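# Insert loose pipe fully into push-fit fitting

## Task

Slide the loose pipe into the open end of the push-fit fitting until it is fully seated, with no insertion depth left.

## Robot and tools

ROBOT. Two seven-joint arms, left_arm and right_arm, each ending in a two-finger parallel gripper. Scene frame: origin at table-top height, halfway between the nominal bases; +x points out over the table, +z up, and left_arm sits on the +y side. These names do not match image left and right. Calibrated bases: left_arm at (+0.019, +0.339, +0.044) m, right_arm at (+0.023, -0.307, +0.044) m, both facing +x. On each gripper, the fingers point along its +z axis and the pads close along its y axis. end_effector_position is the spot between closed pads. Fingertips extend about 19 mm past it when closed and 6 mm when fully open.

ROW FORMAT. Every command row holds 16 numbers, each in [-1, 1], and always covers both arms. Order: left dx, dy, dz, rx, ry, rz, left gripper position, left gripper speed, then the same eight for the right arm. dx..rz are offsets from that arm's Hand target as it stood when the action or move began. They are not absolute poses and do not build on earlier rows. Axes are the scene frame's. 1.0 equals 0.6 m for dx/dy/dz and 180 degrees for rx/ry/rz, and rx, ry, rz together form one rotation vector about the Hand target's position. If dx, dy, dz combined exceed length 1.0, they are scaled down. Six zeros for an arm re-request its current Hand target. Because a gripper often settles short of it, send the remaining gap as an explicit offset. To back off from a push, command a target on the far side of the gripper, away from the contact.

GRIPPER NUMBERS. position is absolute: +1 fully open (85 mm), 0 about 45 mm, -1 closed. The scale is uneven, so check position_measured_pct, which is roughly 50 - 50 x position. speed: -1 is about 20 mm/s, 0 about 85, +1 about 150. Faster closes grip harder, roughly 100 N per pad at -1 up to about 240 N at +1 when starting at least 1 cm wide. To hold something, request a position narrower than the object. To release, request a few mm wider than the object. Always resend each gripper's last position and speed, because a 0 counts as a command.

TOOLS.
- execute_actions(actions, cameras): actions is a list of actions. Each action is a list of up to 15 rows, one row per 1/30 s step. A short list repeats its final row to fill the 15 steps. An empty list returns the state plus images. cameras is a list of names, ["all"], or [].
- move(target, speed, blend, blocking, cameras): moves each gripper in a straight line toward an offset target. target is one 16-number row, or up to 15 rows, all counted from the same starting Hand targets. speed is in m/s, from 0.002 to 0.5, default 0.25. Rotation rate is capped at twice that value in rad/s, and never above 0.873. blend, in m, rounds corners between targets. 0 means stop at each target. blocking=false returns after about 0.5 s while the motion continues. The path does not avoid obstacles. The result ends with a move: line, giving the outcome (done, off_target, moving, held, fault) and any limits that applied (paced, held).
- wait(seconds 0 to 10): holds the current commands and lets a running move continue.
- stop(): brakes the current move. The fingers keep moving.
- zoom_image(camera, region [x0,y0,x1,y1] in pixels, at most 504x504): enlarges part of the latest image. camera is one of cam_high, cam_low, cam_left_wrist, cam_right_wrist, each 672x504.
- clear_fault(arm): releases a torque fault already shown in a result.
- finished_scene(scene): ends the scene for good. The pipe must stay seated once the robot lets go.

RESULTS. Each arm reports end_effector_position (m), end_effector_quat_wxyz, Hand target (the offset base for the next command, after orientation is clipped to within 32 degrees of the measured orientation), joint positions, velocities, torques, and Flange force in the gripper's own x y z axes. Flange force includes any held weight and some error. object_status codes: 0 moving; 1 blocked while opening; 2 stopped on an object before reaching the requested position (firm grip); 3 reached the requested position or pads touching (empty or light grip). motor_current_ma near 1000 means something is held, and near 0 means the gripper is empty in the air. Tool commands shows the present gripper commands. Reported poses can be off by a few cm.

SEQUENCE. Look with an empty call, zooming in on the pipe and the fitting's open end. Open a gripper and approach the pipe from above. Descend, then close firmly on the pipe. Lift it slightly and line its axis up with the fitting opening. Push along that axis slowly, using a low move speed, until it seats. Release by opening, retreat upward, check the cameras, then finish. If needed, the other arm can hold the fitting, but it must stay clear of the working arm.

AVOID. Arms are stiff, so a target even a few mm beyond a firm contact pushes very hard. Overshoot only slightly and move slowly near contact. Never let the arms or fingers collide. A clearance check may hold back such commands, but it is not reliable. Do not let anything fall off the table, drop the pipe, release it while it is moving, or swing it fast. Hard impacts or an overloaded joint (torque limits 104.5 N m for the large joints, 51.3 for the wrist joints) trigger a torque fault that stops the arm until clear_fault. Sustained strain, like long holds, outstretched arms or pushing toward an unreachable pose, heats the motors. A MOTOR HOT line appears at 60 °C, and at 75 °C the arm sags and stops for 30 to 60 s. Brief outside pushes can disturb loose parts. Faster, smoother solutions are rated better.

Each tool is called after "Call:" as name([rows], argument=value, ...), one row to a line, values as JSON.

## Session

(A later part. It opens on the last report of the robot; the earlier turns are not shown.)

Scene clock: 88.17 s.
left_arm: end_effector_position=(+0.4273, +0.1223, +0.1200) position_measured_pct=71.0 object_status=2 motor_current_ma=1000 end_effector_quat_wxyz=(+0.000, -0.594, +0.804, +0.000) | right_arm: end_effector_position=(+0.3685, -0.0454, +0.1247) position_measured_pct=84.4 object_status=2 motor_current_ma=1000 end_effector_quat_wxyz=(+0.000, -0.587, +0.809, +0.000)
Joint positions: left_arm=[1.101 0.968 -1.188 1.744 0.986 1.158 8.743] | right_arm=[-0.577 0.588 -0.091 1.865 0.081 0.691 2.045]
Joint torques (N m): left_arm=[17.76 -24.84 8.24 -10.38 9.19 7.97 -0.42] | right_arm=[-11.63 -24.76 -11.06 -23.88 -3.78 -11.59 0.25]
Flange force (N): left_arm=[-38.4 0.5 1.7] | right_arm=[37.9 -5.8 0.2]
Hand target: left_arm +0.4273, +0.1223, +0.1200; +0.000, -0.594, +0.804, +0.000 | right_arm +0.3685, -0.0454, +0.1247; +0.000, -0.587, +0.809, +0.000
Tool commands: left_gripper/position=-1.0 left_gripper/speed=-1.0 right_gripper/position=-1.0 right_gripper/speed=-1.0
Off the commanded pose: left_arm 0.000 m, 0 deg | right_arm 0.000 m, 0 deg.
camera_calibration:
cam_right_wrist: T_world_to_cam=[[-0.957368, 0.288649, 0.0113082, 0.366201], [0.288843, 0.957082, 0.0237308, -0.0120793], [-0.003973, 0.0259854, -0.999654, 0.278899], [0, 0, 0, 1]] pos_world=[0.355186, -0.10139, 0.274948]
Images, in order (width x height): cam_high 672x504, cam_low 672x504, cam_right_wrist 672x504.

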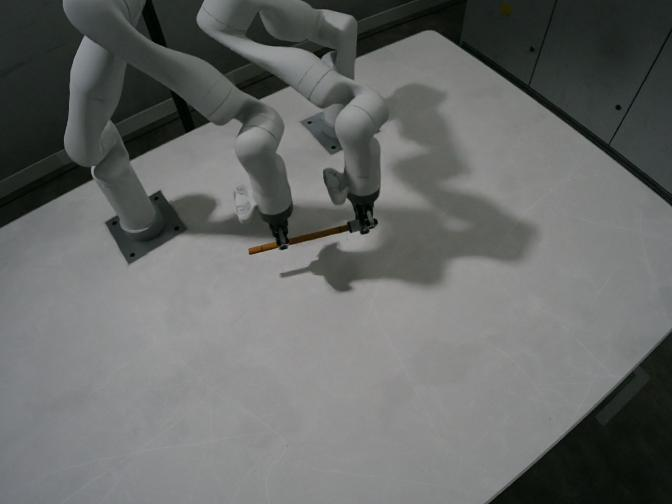

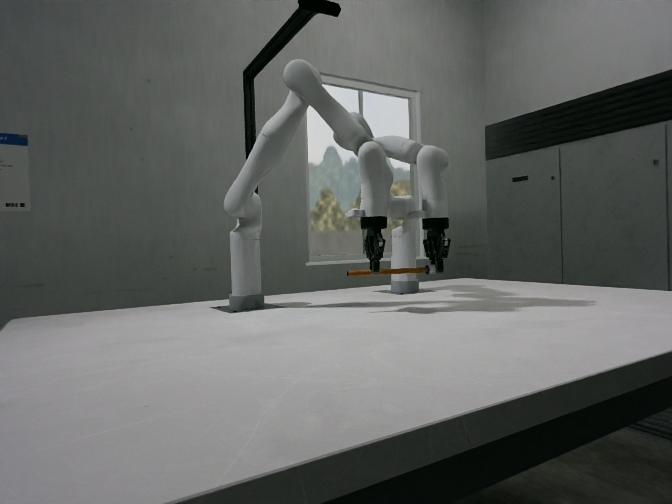

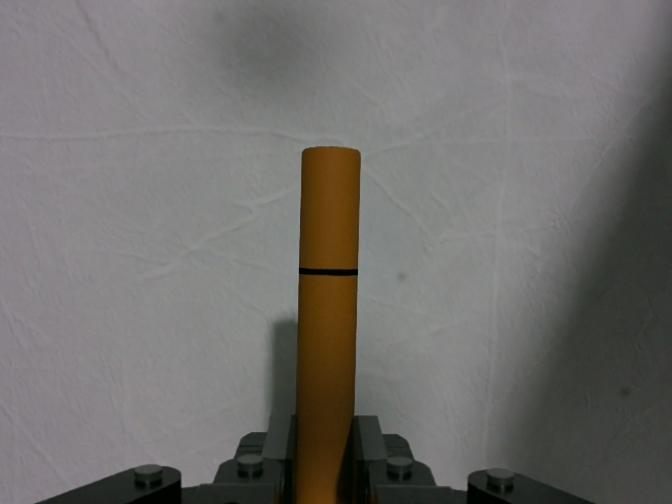

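Call:
move(target=[0, 0, 0, 0, 0, 0, -1.0, -1.0, 0.0031, 0.0095, 0, 0, 0, 0, -1.0, -1.0], speed=0.03, cameras=["cam_left_wrist", "cam_right_wrist"])

Scene clock: 90.07 s.
left_arm: end_effector_position=(+0.4273, +0.1222, +0.1200) position_measured_pct=71.0 object_status=2 motor_current_ma=1000 end_effector_quat_wxyz=(+0.000, -0.594, +0.804, +0.000) | right_arm: end_effector_position=(+0.3704, -0.0397, +0.1248) position_measured_pct=84.4 object_status=2 motor_current_ma=1000 end_effector_quat_wxyz=(+0.000, -0.587, +0.809, +0.000)
Joint positions: left_arm=[1.101 0.968 -1.188 1.744 0.986 1.158 8.743] | right_arm=[-0.585 0.596 -0.091 1.849 0.081 0.7 2.038]
Joint torques (N m): left_arm=[17.6 -24.8 7.96 -10.45 9.17 7.77 -0.4] | right_arm=[-11.55 -24.92 -10.98 -23.99 -3.74 -11.27 0.4]
Flange force (N): left_arm=[-38.1 0.6 1.8] | right_arm=[38.3 -4.8 1.1]
Hand target: left_arm +0.4273, +0.1223, +0.1200; +0.000, -0.594, +0.804, +0.000 | right_arm +0.3704, -0.0397, +0.1248; +0.000, -0.587, +0.809, +0.000
Off the commanded pose: left_arm 0.000 m, 0 deg | right_arm 0.000 m, 0 deg.
move: done
camera_calibration:
cam_left_wrist: T_world_to_cam=[[-0.961759, 0.273114, -0.0207158, 0.38248], [0.272251, 0.961518, 0.0369104, -0.190687], [0.0299994, 0.029859, -0.999104, 0.257112], [0, 0, 0, 1]] pos_world=[0.412054, 0.0712115, 0.271843]
cam_right_wrist: T_world_to_cam=[[-0.957368, 0.288649, 0.0113082, 0.366403], [0.288843, 0.957082, 0.0237308, -0.0179878], [-0.003973, 0.0259854, -0.999654, 0.278761], [0, 0, 0, 1]] pos_world=[0.357086, -0.0957899, 0.274948]
Images, in order (width x height): cam_left_wrist 672x504, cam_right_wrist 672x504.

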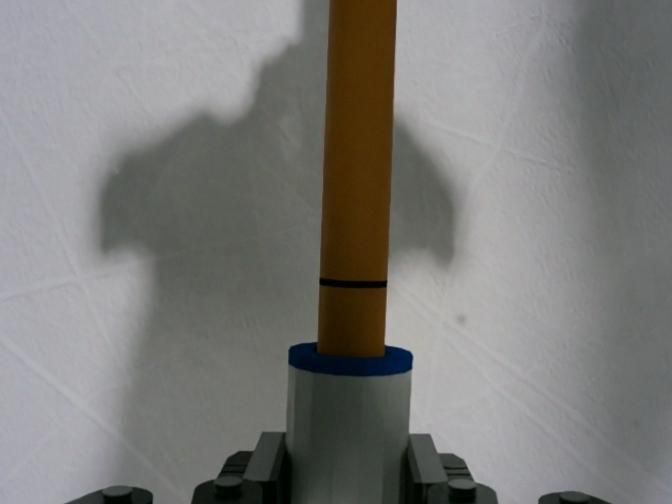

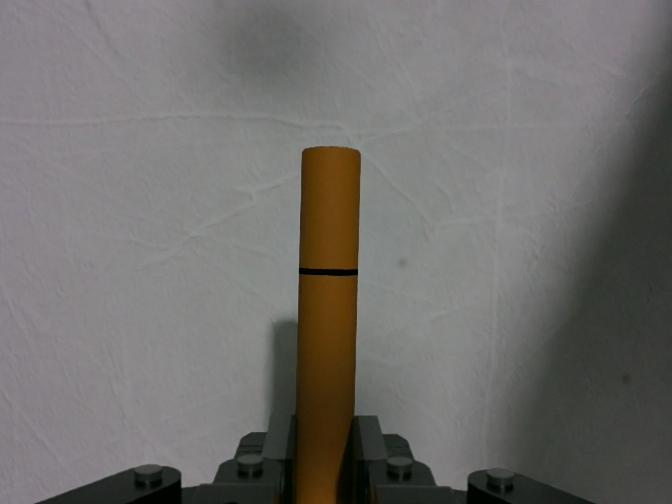

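Call:
move(target=[0, 0, 0, 0, 0, 0, -1.0, -1.0, 0.0062, 0.019, 0, 0, 0, 0, -1.0, -1.0], speed=0.04, cameras=["cam_left_wrist", "cam_right_wrist"])

Scene clock: 91.43 s.
left_arm: end_effector_position=(+0.4273, +0.1223, +0.1200) position_measured_pct=71.0 object_status=2 motor_current_ma=1000 end_effector_quat_wxyz=(+0.000, -0.594, +0.804, +0.000) | right_arm: end_effector_position=(+0.3741, -0.0283, +0.1247) position_measured_pct=84.4 object_status=2 motor_current_ma=1000 end_effector_quat_wxyz=(+0.000, -0.587, +0.809, +0.000)
Joint positions: left_arm=[1.101 0.968 -1.188 1.744 0.986 1.158 8.743] | right_arm=[-0.6 0.611 -0.09 1.814 0.08 0.719 2.026]
Joint torques (N m): left_arm=[17.65 -24.97 8.14 -10.64 9.29 7.83 -0.4] | right_arm=[-11.77 -25.3 -11.18 -23.74 -3.8 -11.53 0.29]
Flange force (N): left_arm=[-38.3 1.2 1.8] | right_arm=[37.2 -6.2 0.0]
Hand target: left_arm +0.4273, +0.1223, +0.1200; +0.000, -0.594, +0.804, +0.000 | right_arm +0.3741, -0.0283, +0.1247; +0.000, -0.587, +0.809, +0.000
Off the commanded pose: left_arm 0.000 m, 0 deg | right_arm 0.000 m, 0 deg.
move: done
camera_calibration:
cam_left_wrist: T_world_to_cam=[[-0.961782, 0.273025, -0.0207866, 0.382585], [0.272156, 0.96154, 0.0370318, -0.190809], [0.0300977, 0.0299594, -0.999098, 0.257157], [0, 0, 0, 1]] pos_world=[0.412154, 0.0713111, 0.271944]
cam_right_wrist: T_world_to_cam=[[-0.957368, 0.288649, 0.0113082, 0.366655], [0.288843, 0.957082, 0.0237308, -0.0299673], [-0.003973, 0.0259854, -0.999654, 0.27848], [0, 0, 0, 1]] pos_world=[0.360786, -0.0843899, 0.274948]
Images, in order (width x height): cam_left_wrist 672x504, cam_right_wrist 672x504.

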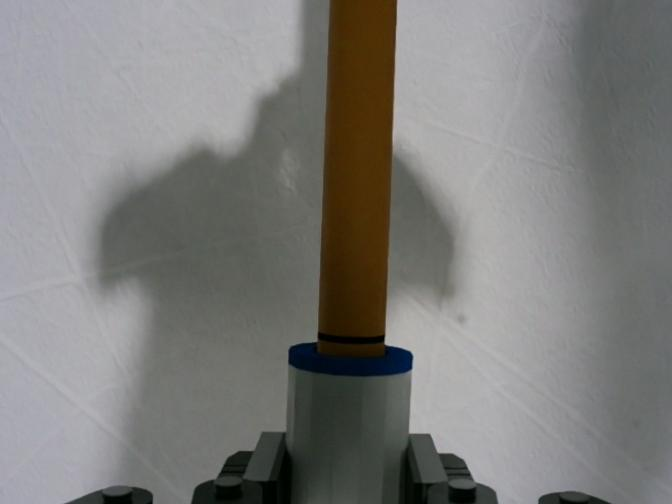

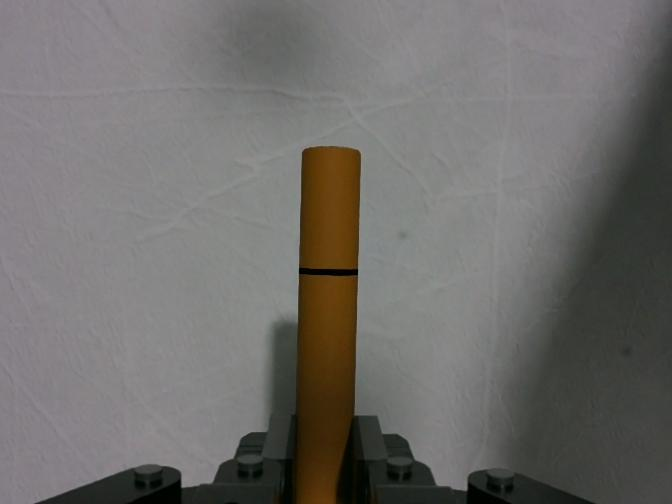

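Call:
move(target=[0, 0, 0, 0, 0, 0, -1.0, -1.0, 0.0021, 0.0063, 0, 0, 0, 0, -1.0, -1.0], speed=0.03, cameras=["cam_left_wrist", "cam_right_wrist"])

Call:
zoom_image(camera="cam_left_wrist", region=[266, 280, 436, 450])

Scene clock: 92.83 s.
left_arm: end_effector_position=(+0.4273, +0.1223, +0.1200) position_measured_pct=71.0 object_status=2 motor_current_ma=1000 end_effector_quat_wxyz=(+0.000, -0.594, +0.804, +0.000) | right_arm: end_effector_position=(+0.3753, -0.0246, +0.1247) position_measured_pct=84.4 object_status=2 motor_current_ma=1000 end_effector_quat_wxyz=(+0.000, -0.587, +0.809, +0.000)
Joint positions: left_arm=[1.101 0.968 -1.188 1.744 0.986 1.158 8.743] | right_arm=[-0.605 0.617 -0.09 1.802 0.08 0.725 2.022]
Joint torques (N m): left_arm=[19.4 -25.55 9.52 -11.11 10.16 8.58 -0.38] | right_arm=[-12.6 -26.14 -12.15 -25.68 -4.2 -12.61 0.3]
Flange force (N): left_arm=[-42.2 1.0 1.9] | right_arm=[41.0 -5.8 0.3]
Hand target: left_arm +0.4273, +0.1223, +0.1200; +0.000, -0.594, +0.804, +0.000 | right_arm +0.3754, -0.0245, +0.1248; +0.000, -0.587, +0.809, +0.000
Off the commanded pose: left_arm 0.000 m, 0 deg | right_arm 0.000 m, 0 deg.
move: done
camera_calibration:
cam_left_wrist: T_world_to_cam=[[-0.961756, 0.273119, -0.0207846, 0.382469], [0.27225, 0.961514, 0.0370338, -0.190815], [0.0300993, 0.0299589, -0.999098, 0.25706], [0, 0, 0, 1]] pos_world=[0.412054, 0.0713109, 0.271844]
cam_right_wrist: T_world_to_cam=[[-0.95734, 0.28874, 0.0113772, 0.366781], [0.288935, 0.957058, 0.0236045, -0.0339802], [-0.00407303, 0.0258848, -0.999657, 0.278415], [0, 0, 0, 1]] pos_world=[0.362086, -0.0805899, 0.274948]
Images, in order (width x height): cam_left_wrist 672x504, cam_right_wrist 672x504.

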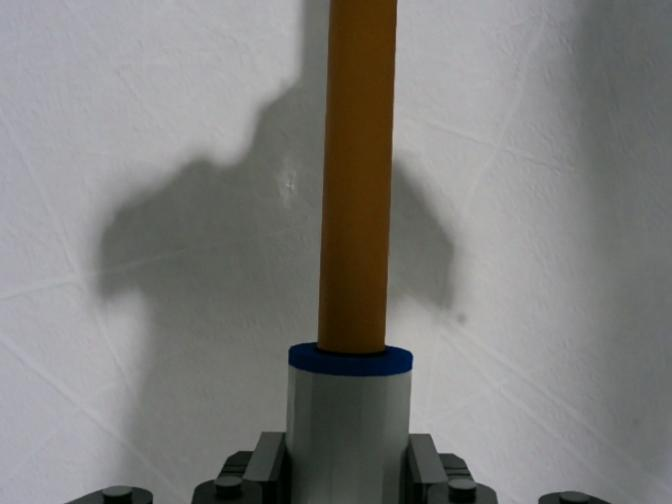

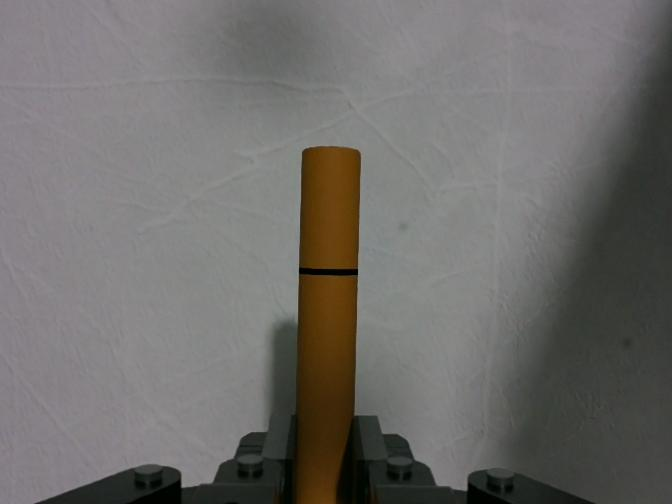

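Scaled by 2.965.

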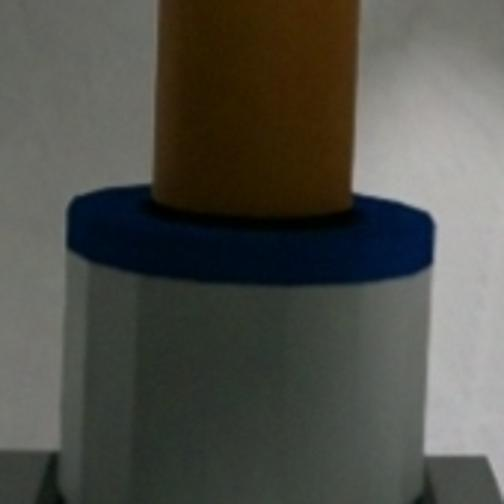

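Call:
move(target=[0, 0, 0, 0, 0, 0, -1.0, -1.0, 0.0011, 0.0032, 0, 0, 0, 0, -1.0, -1.0], speed=0.02, cameras=["cam_left_wrist", "cam_right_wrist"])

Call:
zoom_image(camera="cam_left_wrist", region=[266, 280, 436, 450])

Scene clock: 94.00 s.
left_arm: end_effector_position=(+0.4273, +0.1223, +0.1200) position_measured_pct=71.0 object_status=2 motor_current_ma=1000 end_effector_quat_wxyz=(+0.000, -0.594, +0.804, +0.000) | right_arm: end_effector_position=(+0.3760, -0.0226, +0.1247) position_measured_pct=84.4 object_status=2 motor_current_ma=1000 end_effector_quat_wxyz=(+0.000, -0.587, +0.809, +0.000)
Joint positions: left_arm=[1.101 0.968 -1.188 1.744 0.986 1.158 8.743] | right_arm=[-0.608 0.62 -0.089 1.796 0.079 0.729 2.021]
Joint torques (N m): left_arm=[24.16 -27.28 13.35 -12.38 12.67 10.71 -0.3] | right_arm=[-15.37 -28.07 -14.78 -30.21 -5.28 -15.82 0.32]
Flange force (N): left_arm=[-52.8 0.6 2.1] | right_arm=[49.9 -7.3 -0.7]
Hand target: left_arm +0.4273, +0.1223, +0.1200; +0.000, -0.594, +0.804, +0.000 | right_arm +0.3760, -0.0226, +0.1248; +0.000, -0.587, +0.809, +0.000
Off the commanded pose: left_arm 0.000 m, 0 deg | right_arm 0.000 m, 0 deg.
move: done
camera_calibration:
cam_left_wrist: T_world_to_cam=[[-0.961808, 0.272934, -0.0207885, 0.3826], [0.272065, 0.961566, 0.03703, -0.19077], [0.0300963, 0.0299599, -0.999098, 0.257058], [0, 0, 0, 1]] pos_world=[0.412153, 0.0713113, 0.271844]
cam_right_wrist: T_world_to_cam=[[-0.957368, 0.288651, 0.0112794, 0.366837], [0.288844, 0.957084, 0.0236351, -0.0359454], [-0.00397303, 0.0258855, -0.999657, 0.278332], [0, 0, 0, 1]] pos_world=[0.362686, -0.0786896, 0.274949]
Images, in order (width x height): cam_left_wrist 672x504, cam_right_wrist 672x504.

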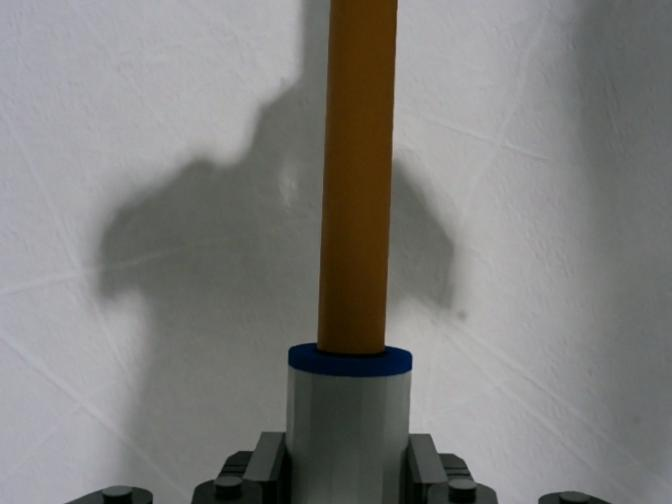

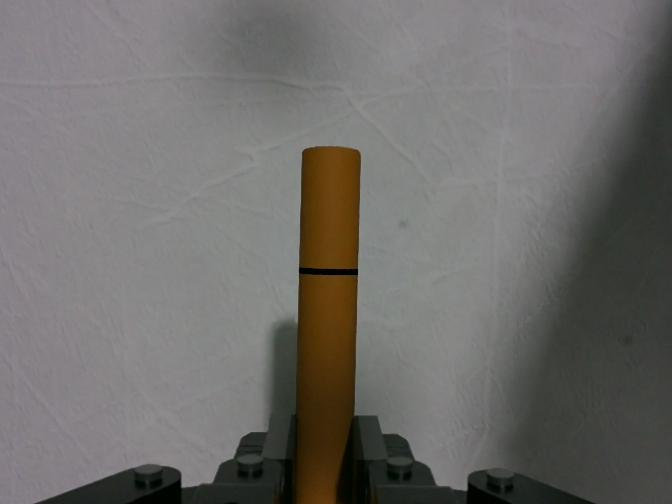

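Scaled by 2.965.

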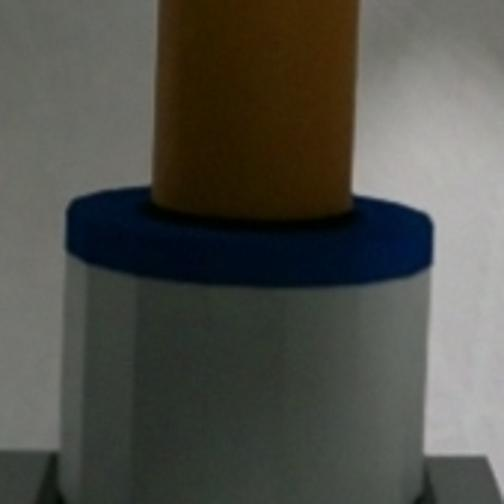

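Call:
move([
  [0, 0, 0, 0, 0, 0, -1.0, -1.0, -0.0052, -0.0158, 0, 0, 0, 0, -1.0, -1.0],
  [0, 0, -0.15, 0.0095, -0.0031, 0, -1.0, -1.0, -0.0052, -0.0158, -0.1583, 0.0095, -0.0031, 0, -1.0, -1.0],
], speed=[0.04, 0.1], cameras=["all"])

Call:
zoom_image(camera="cam_low", region=[340, 240, 460, 325])

Call:
zoom_image(camera="cam_left_wrist", region=[266, 280, 436, 450])

Scene clock: 99.30 s.
left_arm: end_effector_position=(+0.4273, +0.1223, +0.0300) position_measured_pct=71.0 object_status=2 motor_current_ma=1000 end_effector_quat_wxyz=(+0.013, -0.594, +0.804, +0.009) | right_arm: end_effector_position=(+0.3729, -0.0321, +0.0298) position_measured_pct=84.4 object_status=2 motor_current_ma=1000 end_effector_quat_wxyz=(+0.013, -0.587, +0.809, +0.009)
Joint positions: left_arm=[1.072 1.122 -1.076 1.779 1.144 1.015 8.672] | right_arm=[-0.592 0.792 -0.079 1.899 0.1 0.426 2.023]
Joint torques (N m): left_arm=[-0.23 -19.19 -6.4 -3.35 -0.37 -0.03 -0.66] | right_arm=[-1.62 -20.16 -0.22 -5.03 0.02 -0.43 0.14]
Flange force (N): left_arm=[2.0 -0.2 0.5] | right_arm=[2.7 -2.9 2.8]
Hand target: left_arm +0.4273, +0.1223, +0.0300; +0.013, -0.594, +0.804, +0.009 | right_arm +0.3729, -0.0321, +0.0298; +0.013, -0.587, +0.809, +0.009
Off the commanded pose: left_arm 0.000 m, 0 deg | right_arm 0.000 m, 0 deg.
move: done
camera_calibration:
cam_left_wrist: T_world_to_cam=[[-0.961619, 0.273505, -0.0219796, 0.380517], [0.271487, 0.960014, 0.0683288, -0.187944], [0.039789, 0.0597391, -0.997421, 0.159358], [0, 0, 0, 1]] pos_world=[0.410596, 0.0668355, 0.180153]
cam_right_wrist: T_world_to_cam=[[-0.957459, 0.288374, 0.0106209, 0.367727], [0.288513, 0.955891, 0.0550659, -0.0246658], [0.0057272, 0.0557876, -0.998426, 0.180944], [0, 0, 0, 1]] pos_world=[0.358163, -0.0925596, 0.178112]

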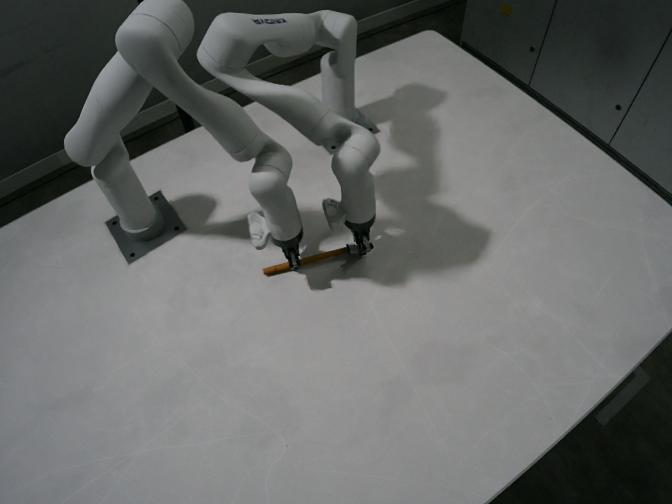

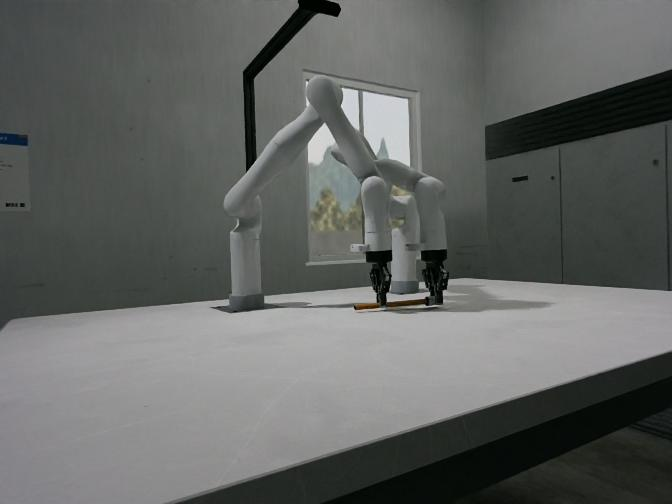

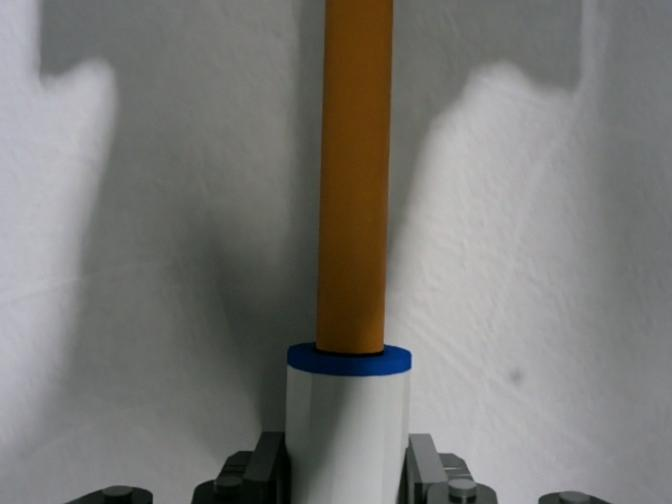

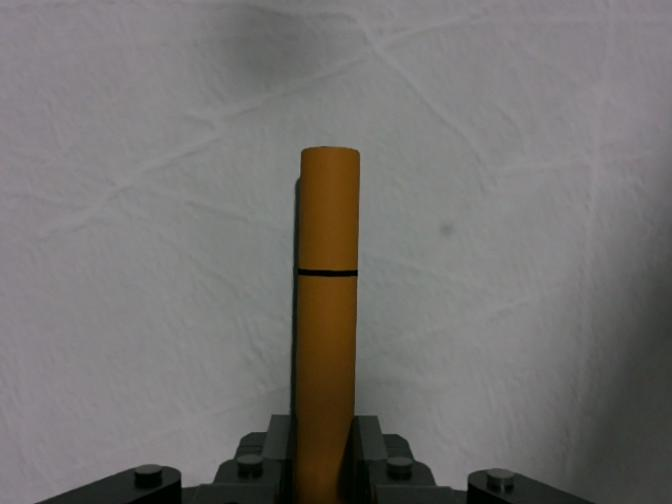

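Scaled by 4.200 from the camera's 672x504 image, which has a finer 960x720 frame.

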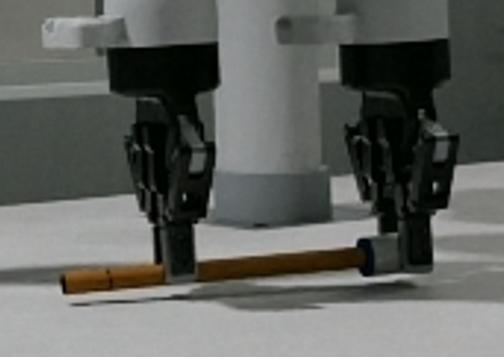

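Scaled by 2.965.

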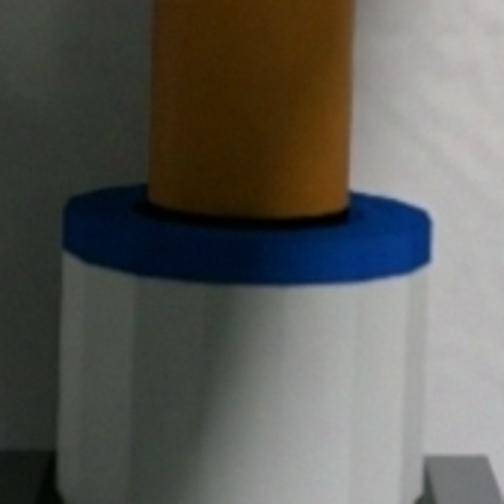

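Call:
move(target=[0, 0, -0.0067, 0, 0, 0, -1.0, -1.0, 0, 0, -0.0067, 0, 0, 0, -1.0, -1.0], speed=0.02)

Scene clock: 100.70 s.
left_arm: end_effector_position=(+0.4273, +0.1223, +0.0260) position_measured_pct=71.0 object_status=2 motor_current_ma=1000 end_effector_quat_wxyz=(+0.013, -0.594, +0.804, +0.009) | right_arm: end_effector_position=(+0.3729, -0.0321, +0.0258) position_measured_pct=84.4 object_status=2 motor_current_ma=1000 end_effector_quat_wxyz=(+0.013, -0.587, +0.809, +0.009)
Joint positions: left_arm=[1.07 1.129 -1.07 1.78 1.151 1.009 8.668] | right_arm=[-0.593 0.802 -0.078 1.899 0.101 0.417 2.023]
Joint torques (N m): left_arm=[-0.2 -19.08 -6.67 -3.4 -0.39 -0.04 -0.7] | right_arm=[-1.66 -20.23 -0.22 -4.94 -0.01 -0.51 0.2]
Flange force (N): left_arm=[1.9 0.2 0.7] | right_arm=[2.5 -3.0 2.7]
Hand target: left_arm +0.4273, +0.1223, +0.0260; +0.013, -0.594, +0.804, +0.009 | right_arm +0.3729, -0.0321, +0.0257; +0.013, -0.587, +0.809, +0.009
Off the commanded pose: left_arm 0.000 m, 0 deg | right_arm 0.000 m, 0 deg.
move: done

Call:
move(target=[0, 0, -0.0033, 0, 0, 0, -1.0, -1.0, 0, 0, -0.0033, 0, 0, 0, -1.0, -1.0], speed=0.02, cameras=["cam_low"])

Call:
zoom_image(camera="cam_low", region=[340, 265, 450, 325])

Scene clock: 105.87 s.
left_arm: end_effector_position=(+0.4273, +0.1223, +0.0240) position_measured_pct=71.0 object_status=2 motor_current_ma=1000 end_effector_quat_wxyz=(+0.013, -0.594, +0.804, +0.009) | right_arm: end_effector_position=(+0.3729, -0.0321, +0.0238) position_measured_pct=84.4 object_status=2 motor_current_ma=1000 end_effector_quat_wxyz=(+0.013, -0.587, +0.809, +0.009)
Joint positions: left_arm=[1.069 1.132 -1.067 1.78 1.155 1.007 8.666] | right_arm=[-0.593 0.806 -0.077 1.899 0.101 0.412 2.022]
Joint torques (N m): left_arm=[-0.12 -19.02 -6.46 -3.17 -0.37 -0.03 -0.65] | right_arm=[-1.65 -20.3 -0.25 -4.92 0 -0.45 0.15]
Flange force (N): left_arm=[1.7 -0.4 0.3] | right_arm=[2.7 -2.9 3.0]
Hand target: left_arm +0.4273, +0.1223, +0.0240; +0.013, -0.594, +0.804, +0.009 | right_arm +0.3729, -0.0321, +0.0238; +0.013, -0.587, +0.809, +0.009
Off the commanded pose: left_arm 0.000 m, 0 deg | right_arm 0.000 m, 0 deg.
move: done
Images, in order (width x height): cam_low 672x504.

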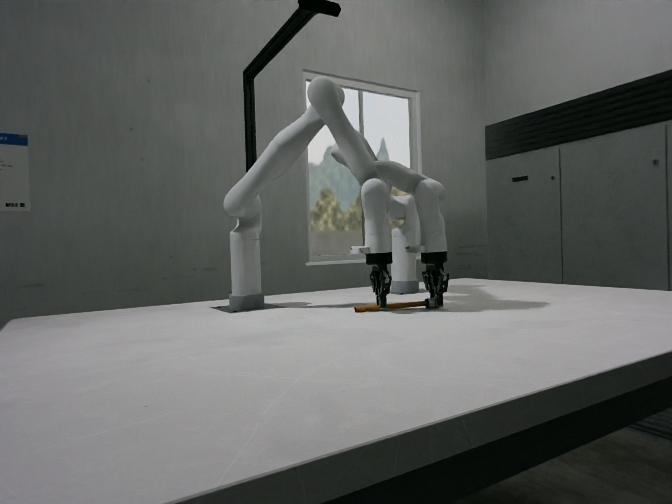

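Scaled by 4.582 from the camera's 672x504 image, which has a finer 960x720 frame.

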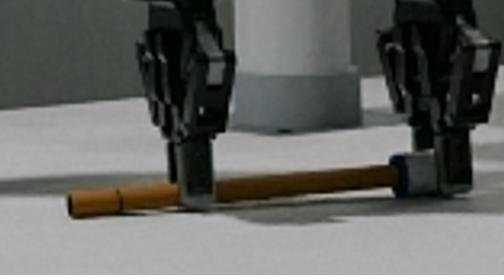

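Call:
move(target=[0, 0, -0.0033, 0, 0, 0, -1.0, -1.0, 0, 0, -0.0033, 0, 0, 0, -1.0, -1.0], speed=0.02)

Scene clock: 106.93 s.
left_arm: end_effector_position=(+0.4273, +0.1223, +0.0221) position_measured_pct=71.0 object_status=2 motor_current_ma=1000 end_effector_quat_wxyz=(+0.013, -0.594, +0.804, +0.009) | right_arm: end_effector_position=(+0.3729, -0.0320, +0.0219) position_measured_pct=84.4 object_status=2 motor_current_ma=1000 end_effector_quat_wxyz=(+0.013, -0.587, +0.809, +0.009)
Joint positions: left_arm=[1.068 1.135 -1.064 1.78 1.159 1.004 8.664] | right_arm=[-0.594 0.81 -0.077 1.9 0.102 0.407 2.022]
Joint torques (N m): left_arm=[-0.11 -9.45 -0.04 -5.95 2.99 -2.46 -0.39] | right_arm=[-1.76 1.31 0.38 -6 0.37 -5.03 0.18]
Flange force (N): left_arm=[-2.4 12.2 -34.4] | right_arm=[13.7 5.4 -57.5]
Hand target: left_arm +0.4273, +0.1223, +0.0220; +0.013, -0.594, +0.804, +0.009 | right_arm +0.3729, -0.0321, +0.0218; +0.013, -0.587, +0.809, +0.009
Off the commanded pose: left_arm 0.000 m, 0 deg | right_arm 0.000 m, 0 deg.
move: done

Call:
move(target=[0, 0, 0.0020, 0, 0, 0, -1.0, -1.0, 0, 0, 0.0025, 0, 0, 0, -1.0, -1.0], speed=0.02)

Scene clock: 107.97 s.
left_arm: end_effector_position=(+0.4273, +0.1223, +0.0232) position_measured_pct=71.0 object_status=2 motor_current_ma=1000 end_effector_quat_wxyz=(+0.013, -0.594, +0.804, +0.009) | right_arm: end_effector_position=(+0.3729, -0.0321, +0.0232) position_measured_pct=84.4 object_status=2 motor_current_ma=1000 end_effector_quat_wxyz=(+0.013, -0.587, +0.809, +0.009)
Joint positions: left_arm=[1.068 1.133 -1.066 1.78 1.157 1.005 8.665] | right_arm=[-0.593 0.807 -0.077 1.899 0.101 0.411 2.022]
Joint torques (N m): left_arm=[0.85 -16.86 -3.85 -3.76 0.69 0.13 -0.51] | right_arm=[-1.63 -14.69 -0.12 -2.19 -0.06 0.42 0.21]
Flange force (N): left_arm=[-1.4 2.0 -8.1] | right_arm=[1.1 -3.6 -7.9]
Hand target: left_arm +0.4273, +0.1223, +0.0232; +0.013, -0.594, +0.804, +0.009 | right_arm +0.3729, -0.0321, +0.0233; +0.013, -0.587, +0.809, +0.009
Off the commanded pose: left_arm 0.000 m, 0 deg | right_arm 0.000 m, 0 deg.
move: done

Call:
move([
  [0, 0, 0, 0, 0, 0, 0.1, -1.0, 0, 0, 0, 0, 0, 0, -0.3, -1.0],
  [0, 0, 0.02, 0, 0, 0, 0.1, -1.0, 0, 0, 0.02, 0, 0, 0, -0.3, -1.0],
], speed=0.03, cameras=["all"])

Call:
zoom_image(camera="cam_left_wrist", region=[240, 280, 460, 504])

Call:
zoom_image(camera="cam_low", region=[340, 265, 450, 325])

Scene clock: 110.97 s.
left_arm: end_effector_position=(+0.4273, +0.1223, +0.0352) position_measured_pct=45.0 object_status=3 motor_current_ma=0 end_effector_quat_wxyz=(+0.013, -0.594, +0.804, +0.009) | right_arm: end_effector_position=(+0.3729, -0.0321, +0.0353) position_measured_pct=64.9 object_status=3 motor_current_ma=0 end_effector_quat_wxyz=(+0.013, -0.587, +0.809, +0.009)
Joint positions: left_arm=[1.075 1.113 -1.083 1.779 1.133 1.022 8.678] | right_arm=[-0.59 0.78 -0.081 1.898 0.099 0.439 2.024]
Joint torques (N m): left_arm=[-0.41 -19.44 -6.93 -3.89 0.12 -0.18 -0.51] | right_arm=[-2.17 -19.51 -0.96 -4.58 -0.18 -0.13 0.2]
Flange force (N): left_arm=[1.8 1.0 0.7] | right_arm=[2.8 -4.1 2.4]
Hand target: left_arm +0.4273, +0.1223, +0.0352; +0.013, -0.594, +0.804, +0.009 | right_arm +0.3729, -0.0321, +0.0353; +0.013, -0.587, +0.809, +0.009
Off the commanded pose: left_arm 0.000 m, 0 deg | right_arm 0.000 m, 0 deg.
move: done
camera_calibration:
cam_left_wrist: T_world_to_cam=[[-0.961585, 0.273625, -0.0219731, 0.380608], [0.271607, 0.95998, 0.0683315, -0.188346], [0.039791, 0.0597385, -0.997421, 0.164544], [0, 0, 0, 1]] pos_world=[0.410596, 0.0668352, 0.185353]
cam_right_wrist: T_world_to_cam=[[-0.957486, 0.288283, 0.0106158, 0.367671], [0.288421, 0.955919, 0.0550676, -0.024934], [0.0057272, 0.0557883, -0.998426, 0.186435], [0, 0, 0, 1]] pos_world=[0.358163, -0.0925592, 0.183612]

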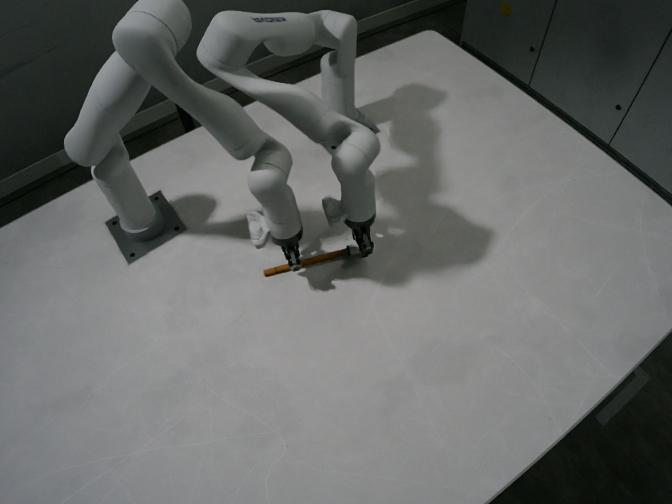

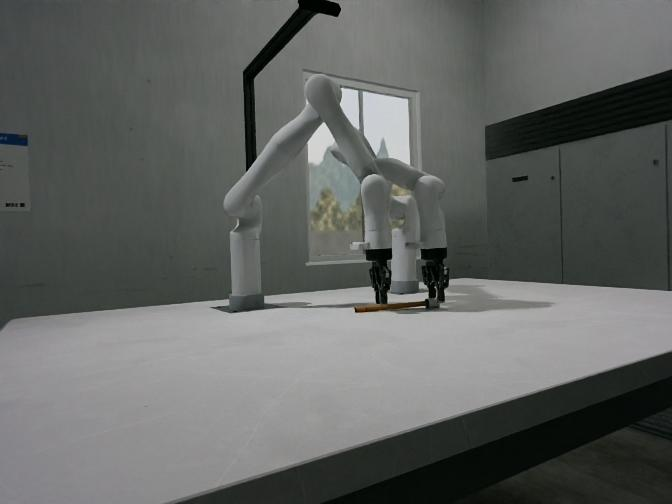

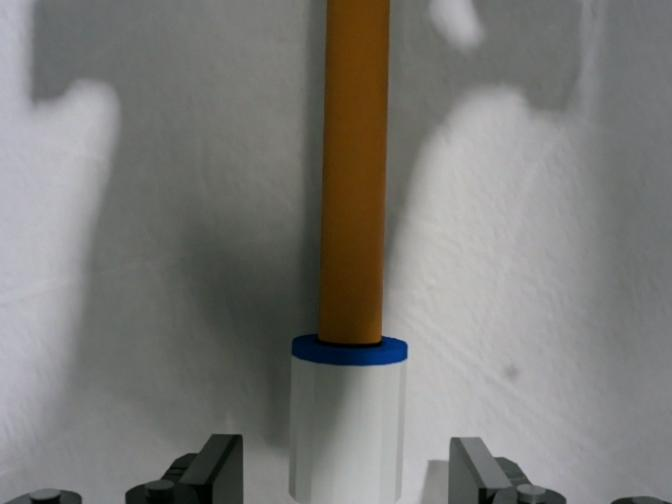

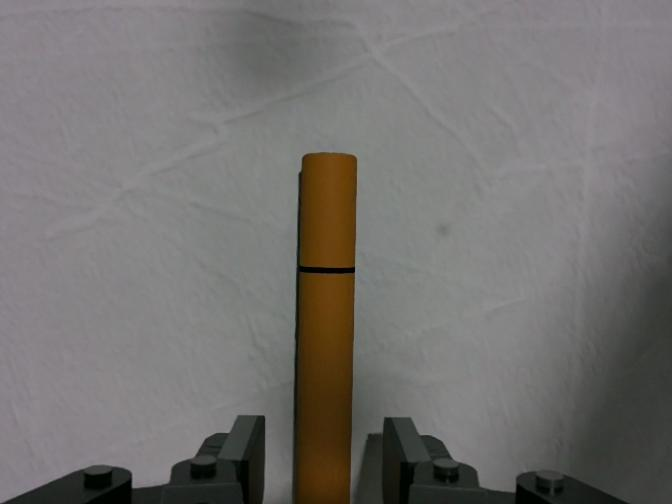

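Scaled by 2.250.

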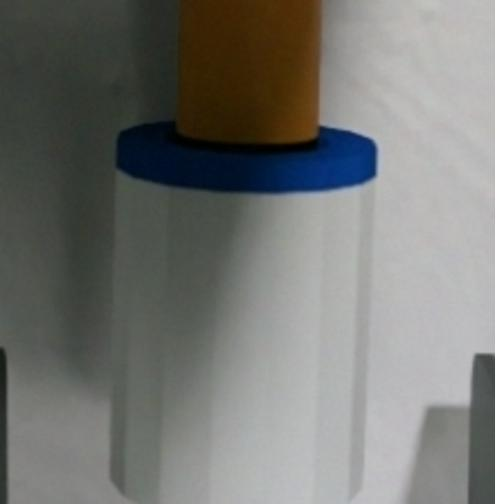

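Scaled by 4.582 from the camera's 672x504 image, which has a finer 960x720 frame.

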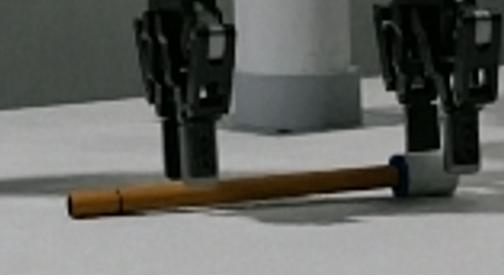

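Call:
move(target=[0, 0, 0.15, 0, 0, 0, 0.1, -1.0, 0, 0, 0.15, 0, 0, 0, -0.3, -1.0], speed=0.2, cameras=["cam_left_wrist", "cam_high"])

Call:
zoom_image(camera="cam_left_wrist", region=[260, 240, 440, 420])

Scene clock: 112.47 s.
left_arm: end_effector_position=(+0.4273, +0.1223, +0.1252) position_measured_pct=45.0 object_status=3 motor_current_ma=0 end_effector_quat_wxyz=(+0.013, -0.594, +0.804, +0.009) | right_arm: end_effector_position=(+0.3729, -0.0321, +0.1252) position_measured_pct=64.9 object_status=3 motor_current_ma=0 end_effector_quat_wxyz=(+0.013, -0.587, +0.809, +0.009)
Joint positions: left_arm=[1.126 0.97 -1.206 1.734 0.959 1.159 8.777] | right_arm=[-0.573 0.593 -0.106 1.853 0.071 0.672 2.046]
Joint torques (N m): left_arm=[-0.45 -18.4 -6.71 -5.34 0.11 -0.45 -0.48] | right_arm=[-2.25 -18.24 -1.12 -6.29 -0.21 -0.27 0.21]
Flange force (N): left_arm=[1.9 1.1 0.2] | right_arm=[2.3 -4.3 1.8]
Hand target: left_arm +0.4273, +0.1223, +0.1252; +0.013, -0.594, +0.804, +0.009 | right_arm +0.3729, -0.0321, +0.1253; +0.013, -0.587, +0.809, +0.009
Off the commanded pose: left_arm 0.000 m, 0 deg | right_arm 0.000 m, 0 deg.
move: done
camera_calibration:
cam_left_wrist: T_world_to_cam=[[-0.961585, 0.273625, -0.0219731, 0.382586], [0.271607, 0.95998, 0.0683315, -0.194496], [0.039791, 0.0597385, -0.997421, 0.254312], [0, 0, 0, 1]] pos_world=[0.410596, 0.0668352, 0.275353]
Images, in order (width x height): cam_high 672x504, cam_left_wrist 672x504.

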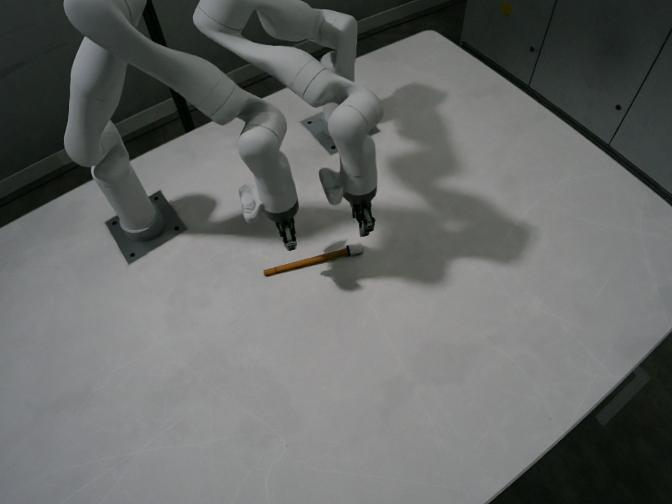

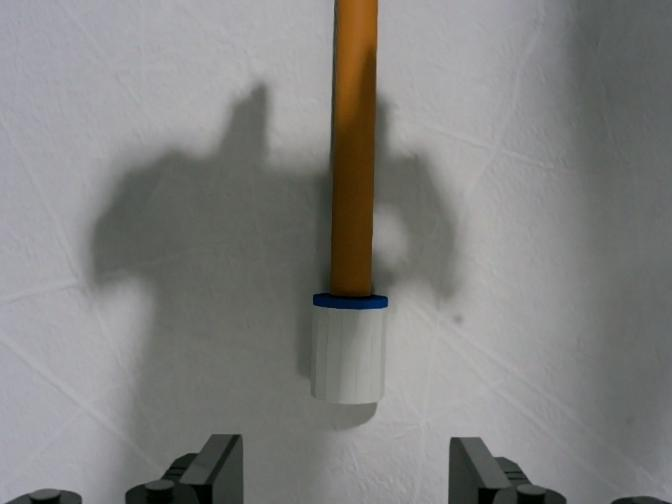

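Scaled by 2.800.

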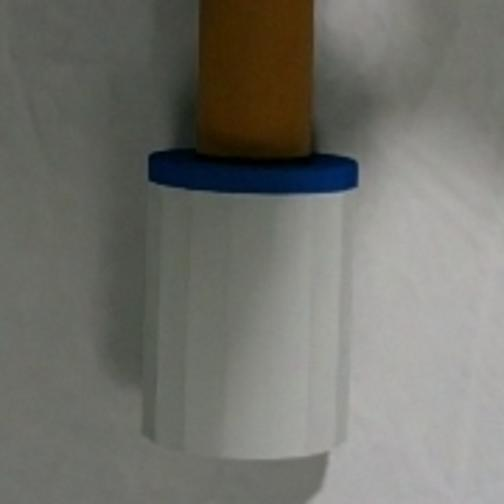

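Call:
finished_scene(scene=1)

The scene is finished: the task was done.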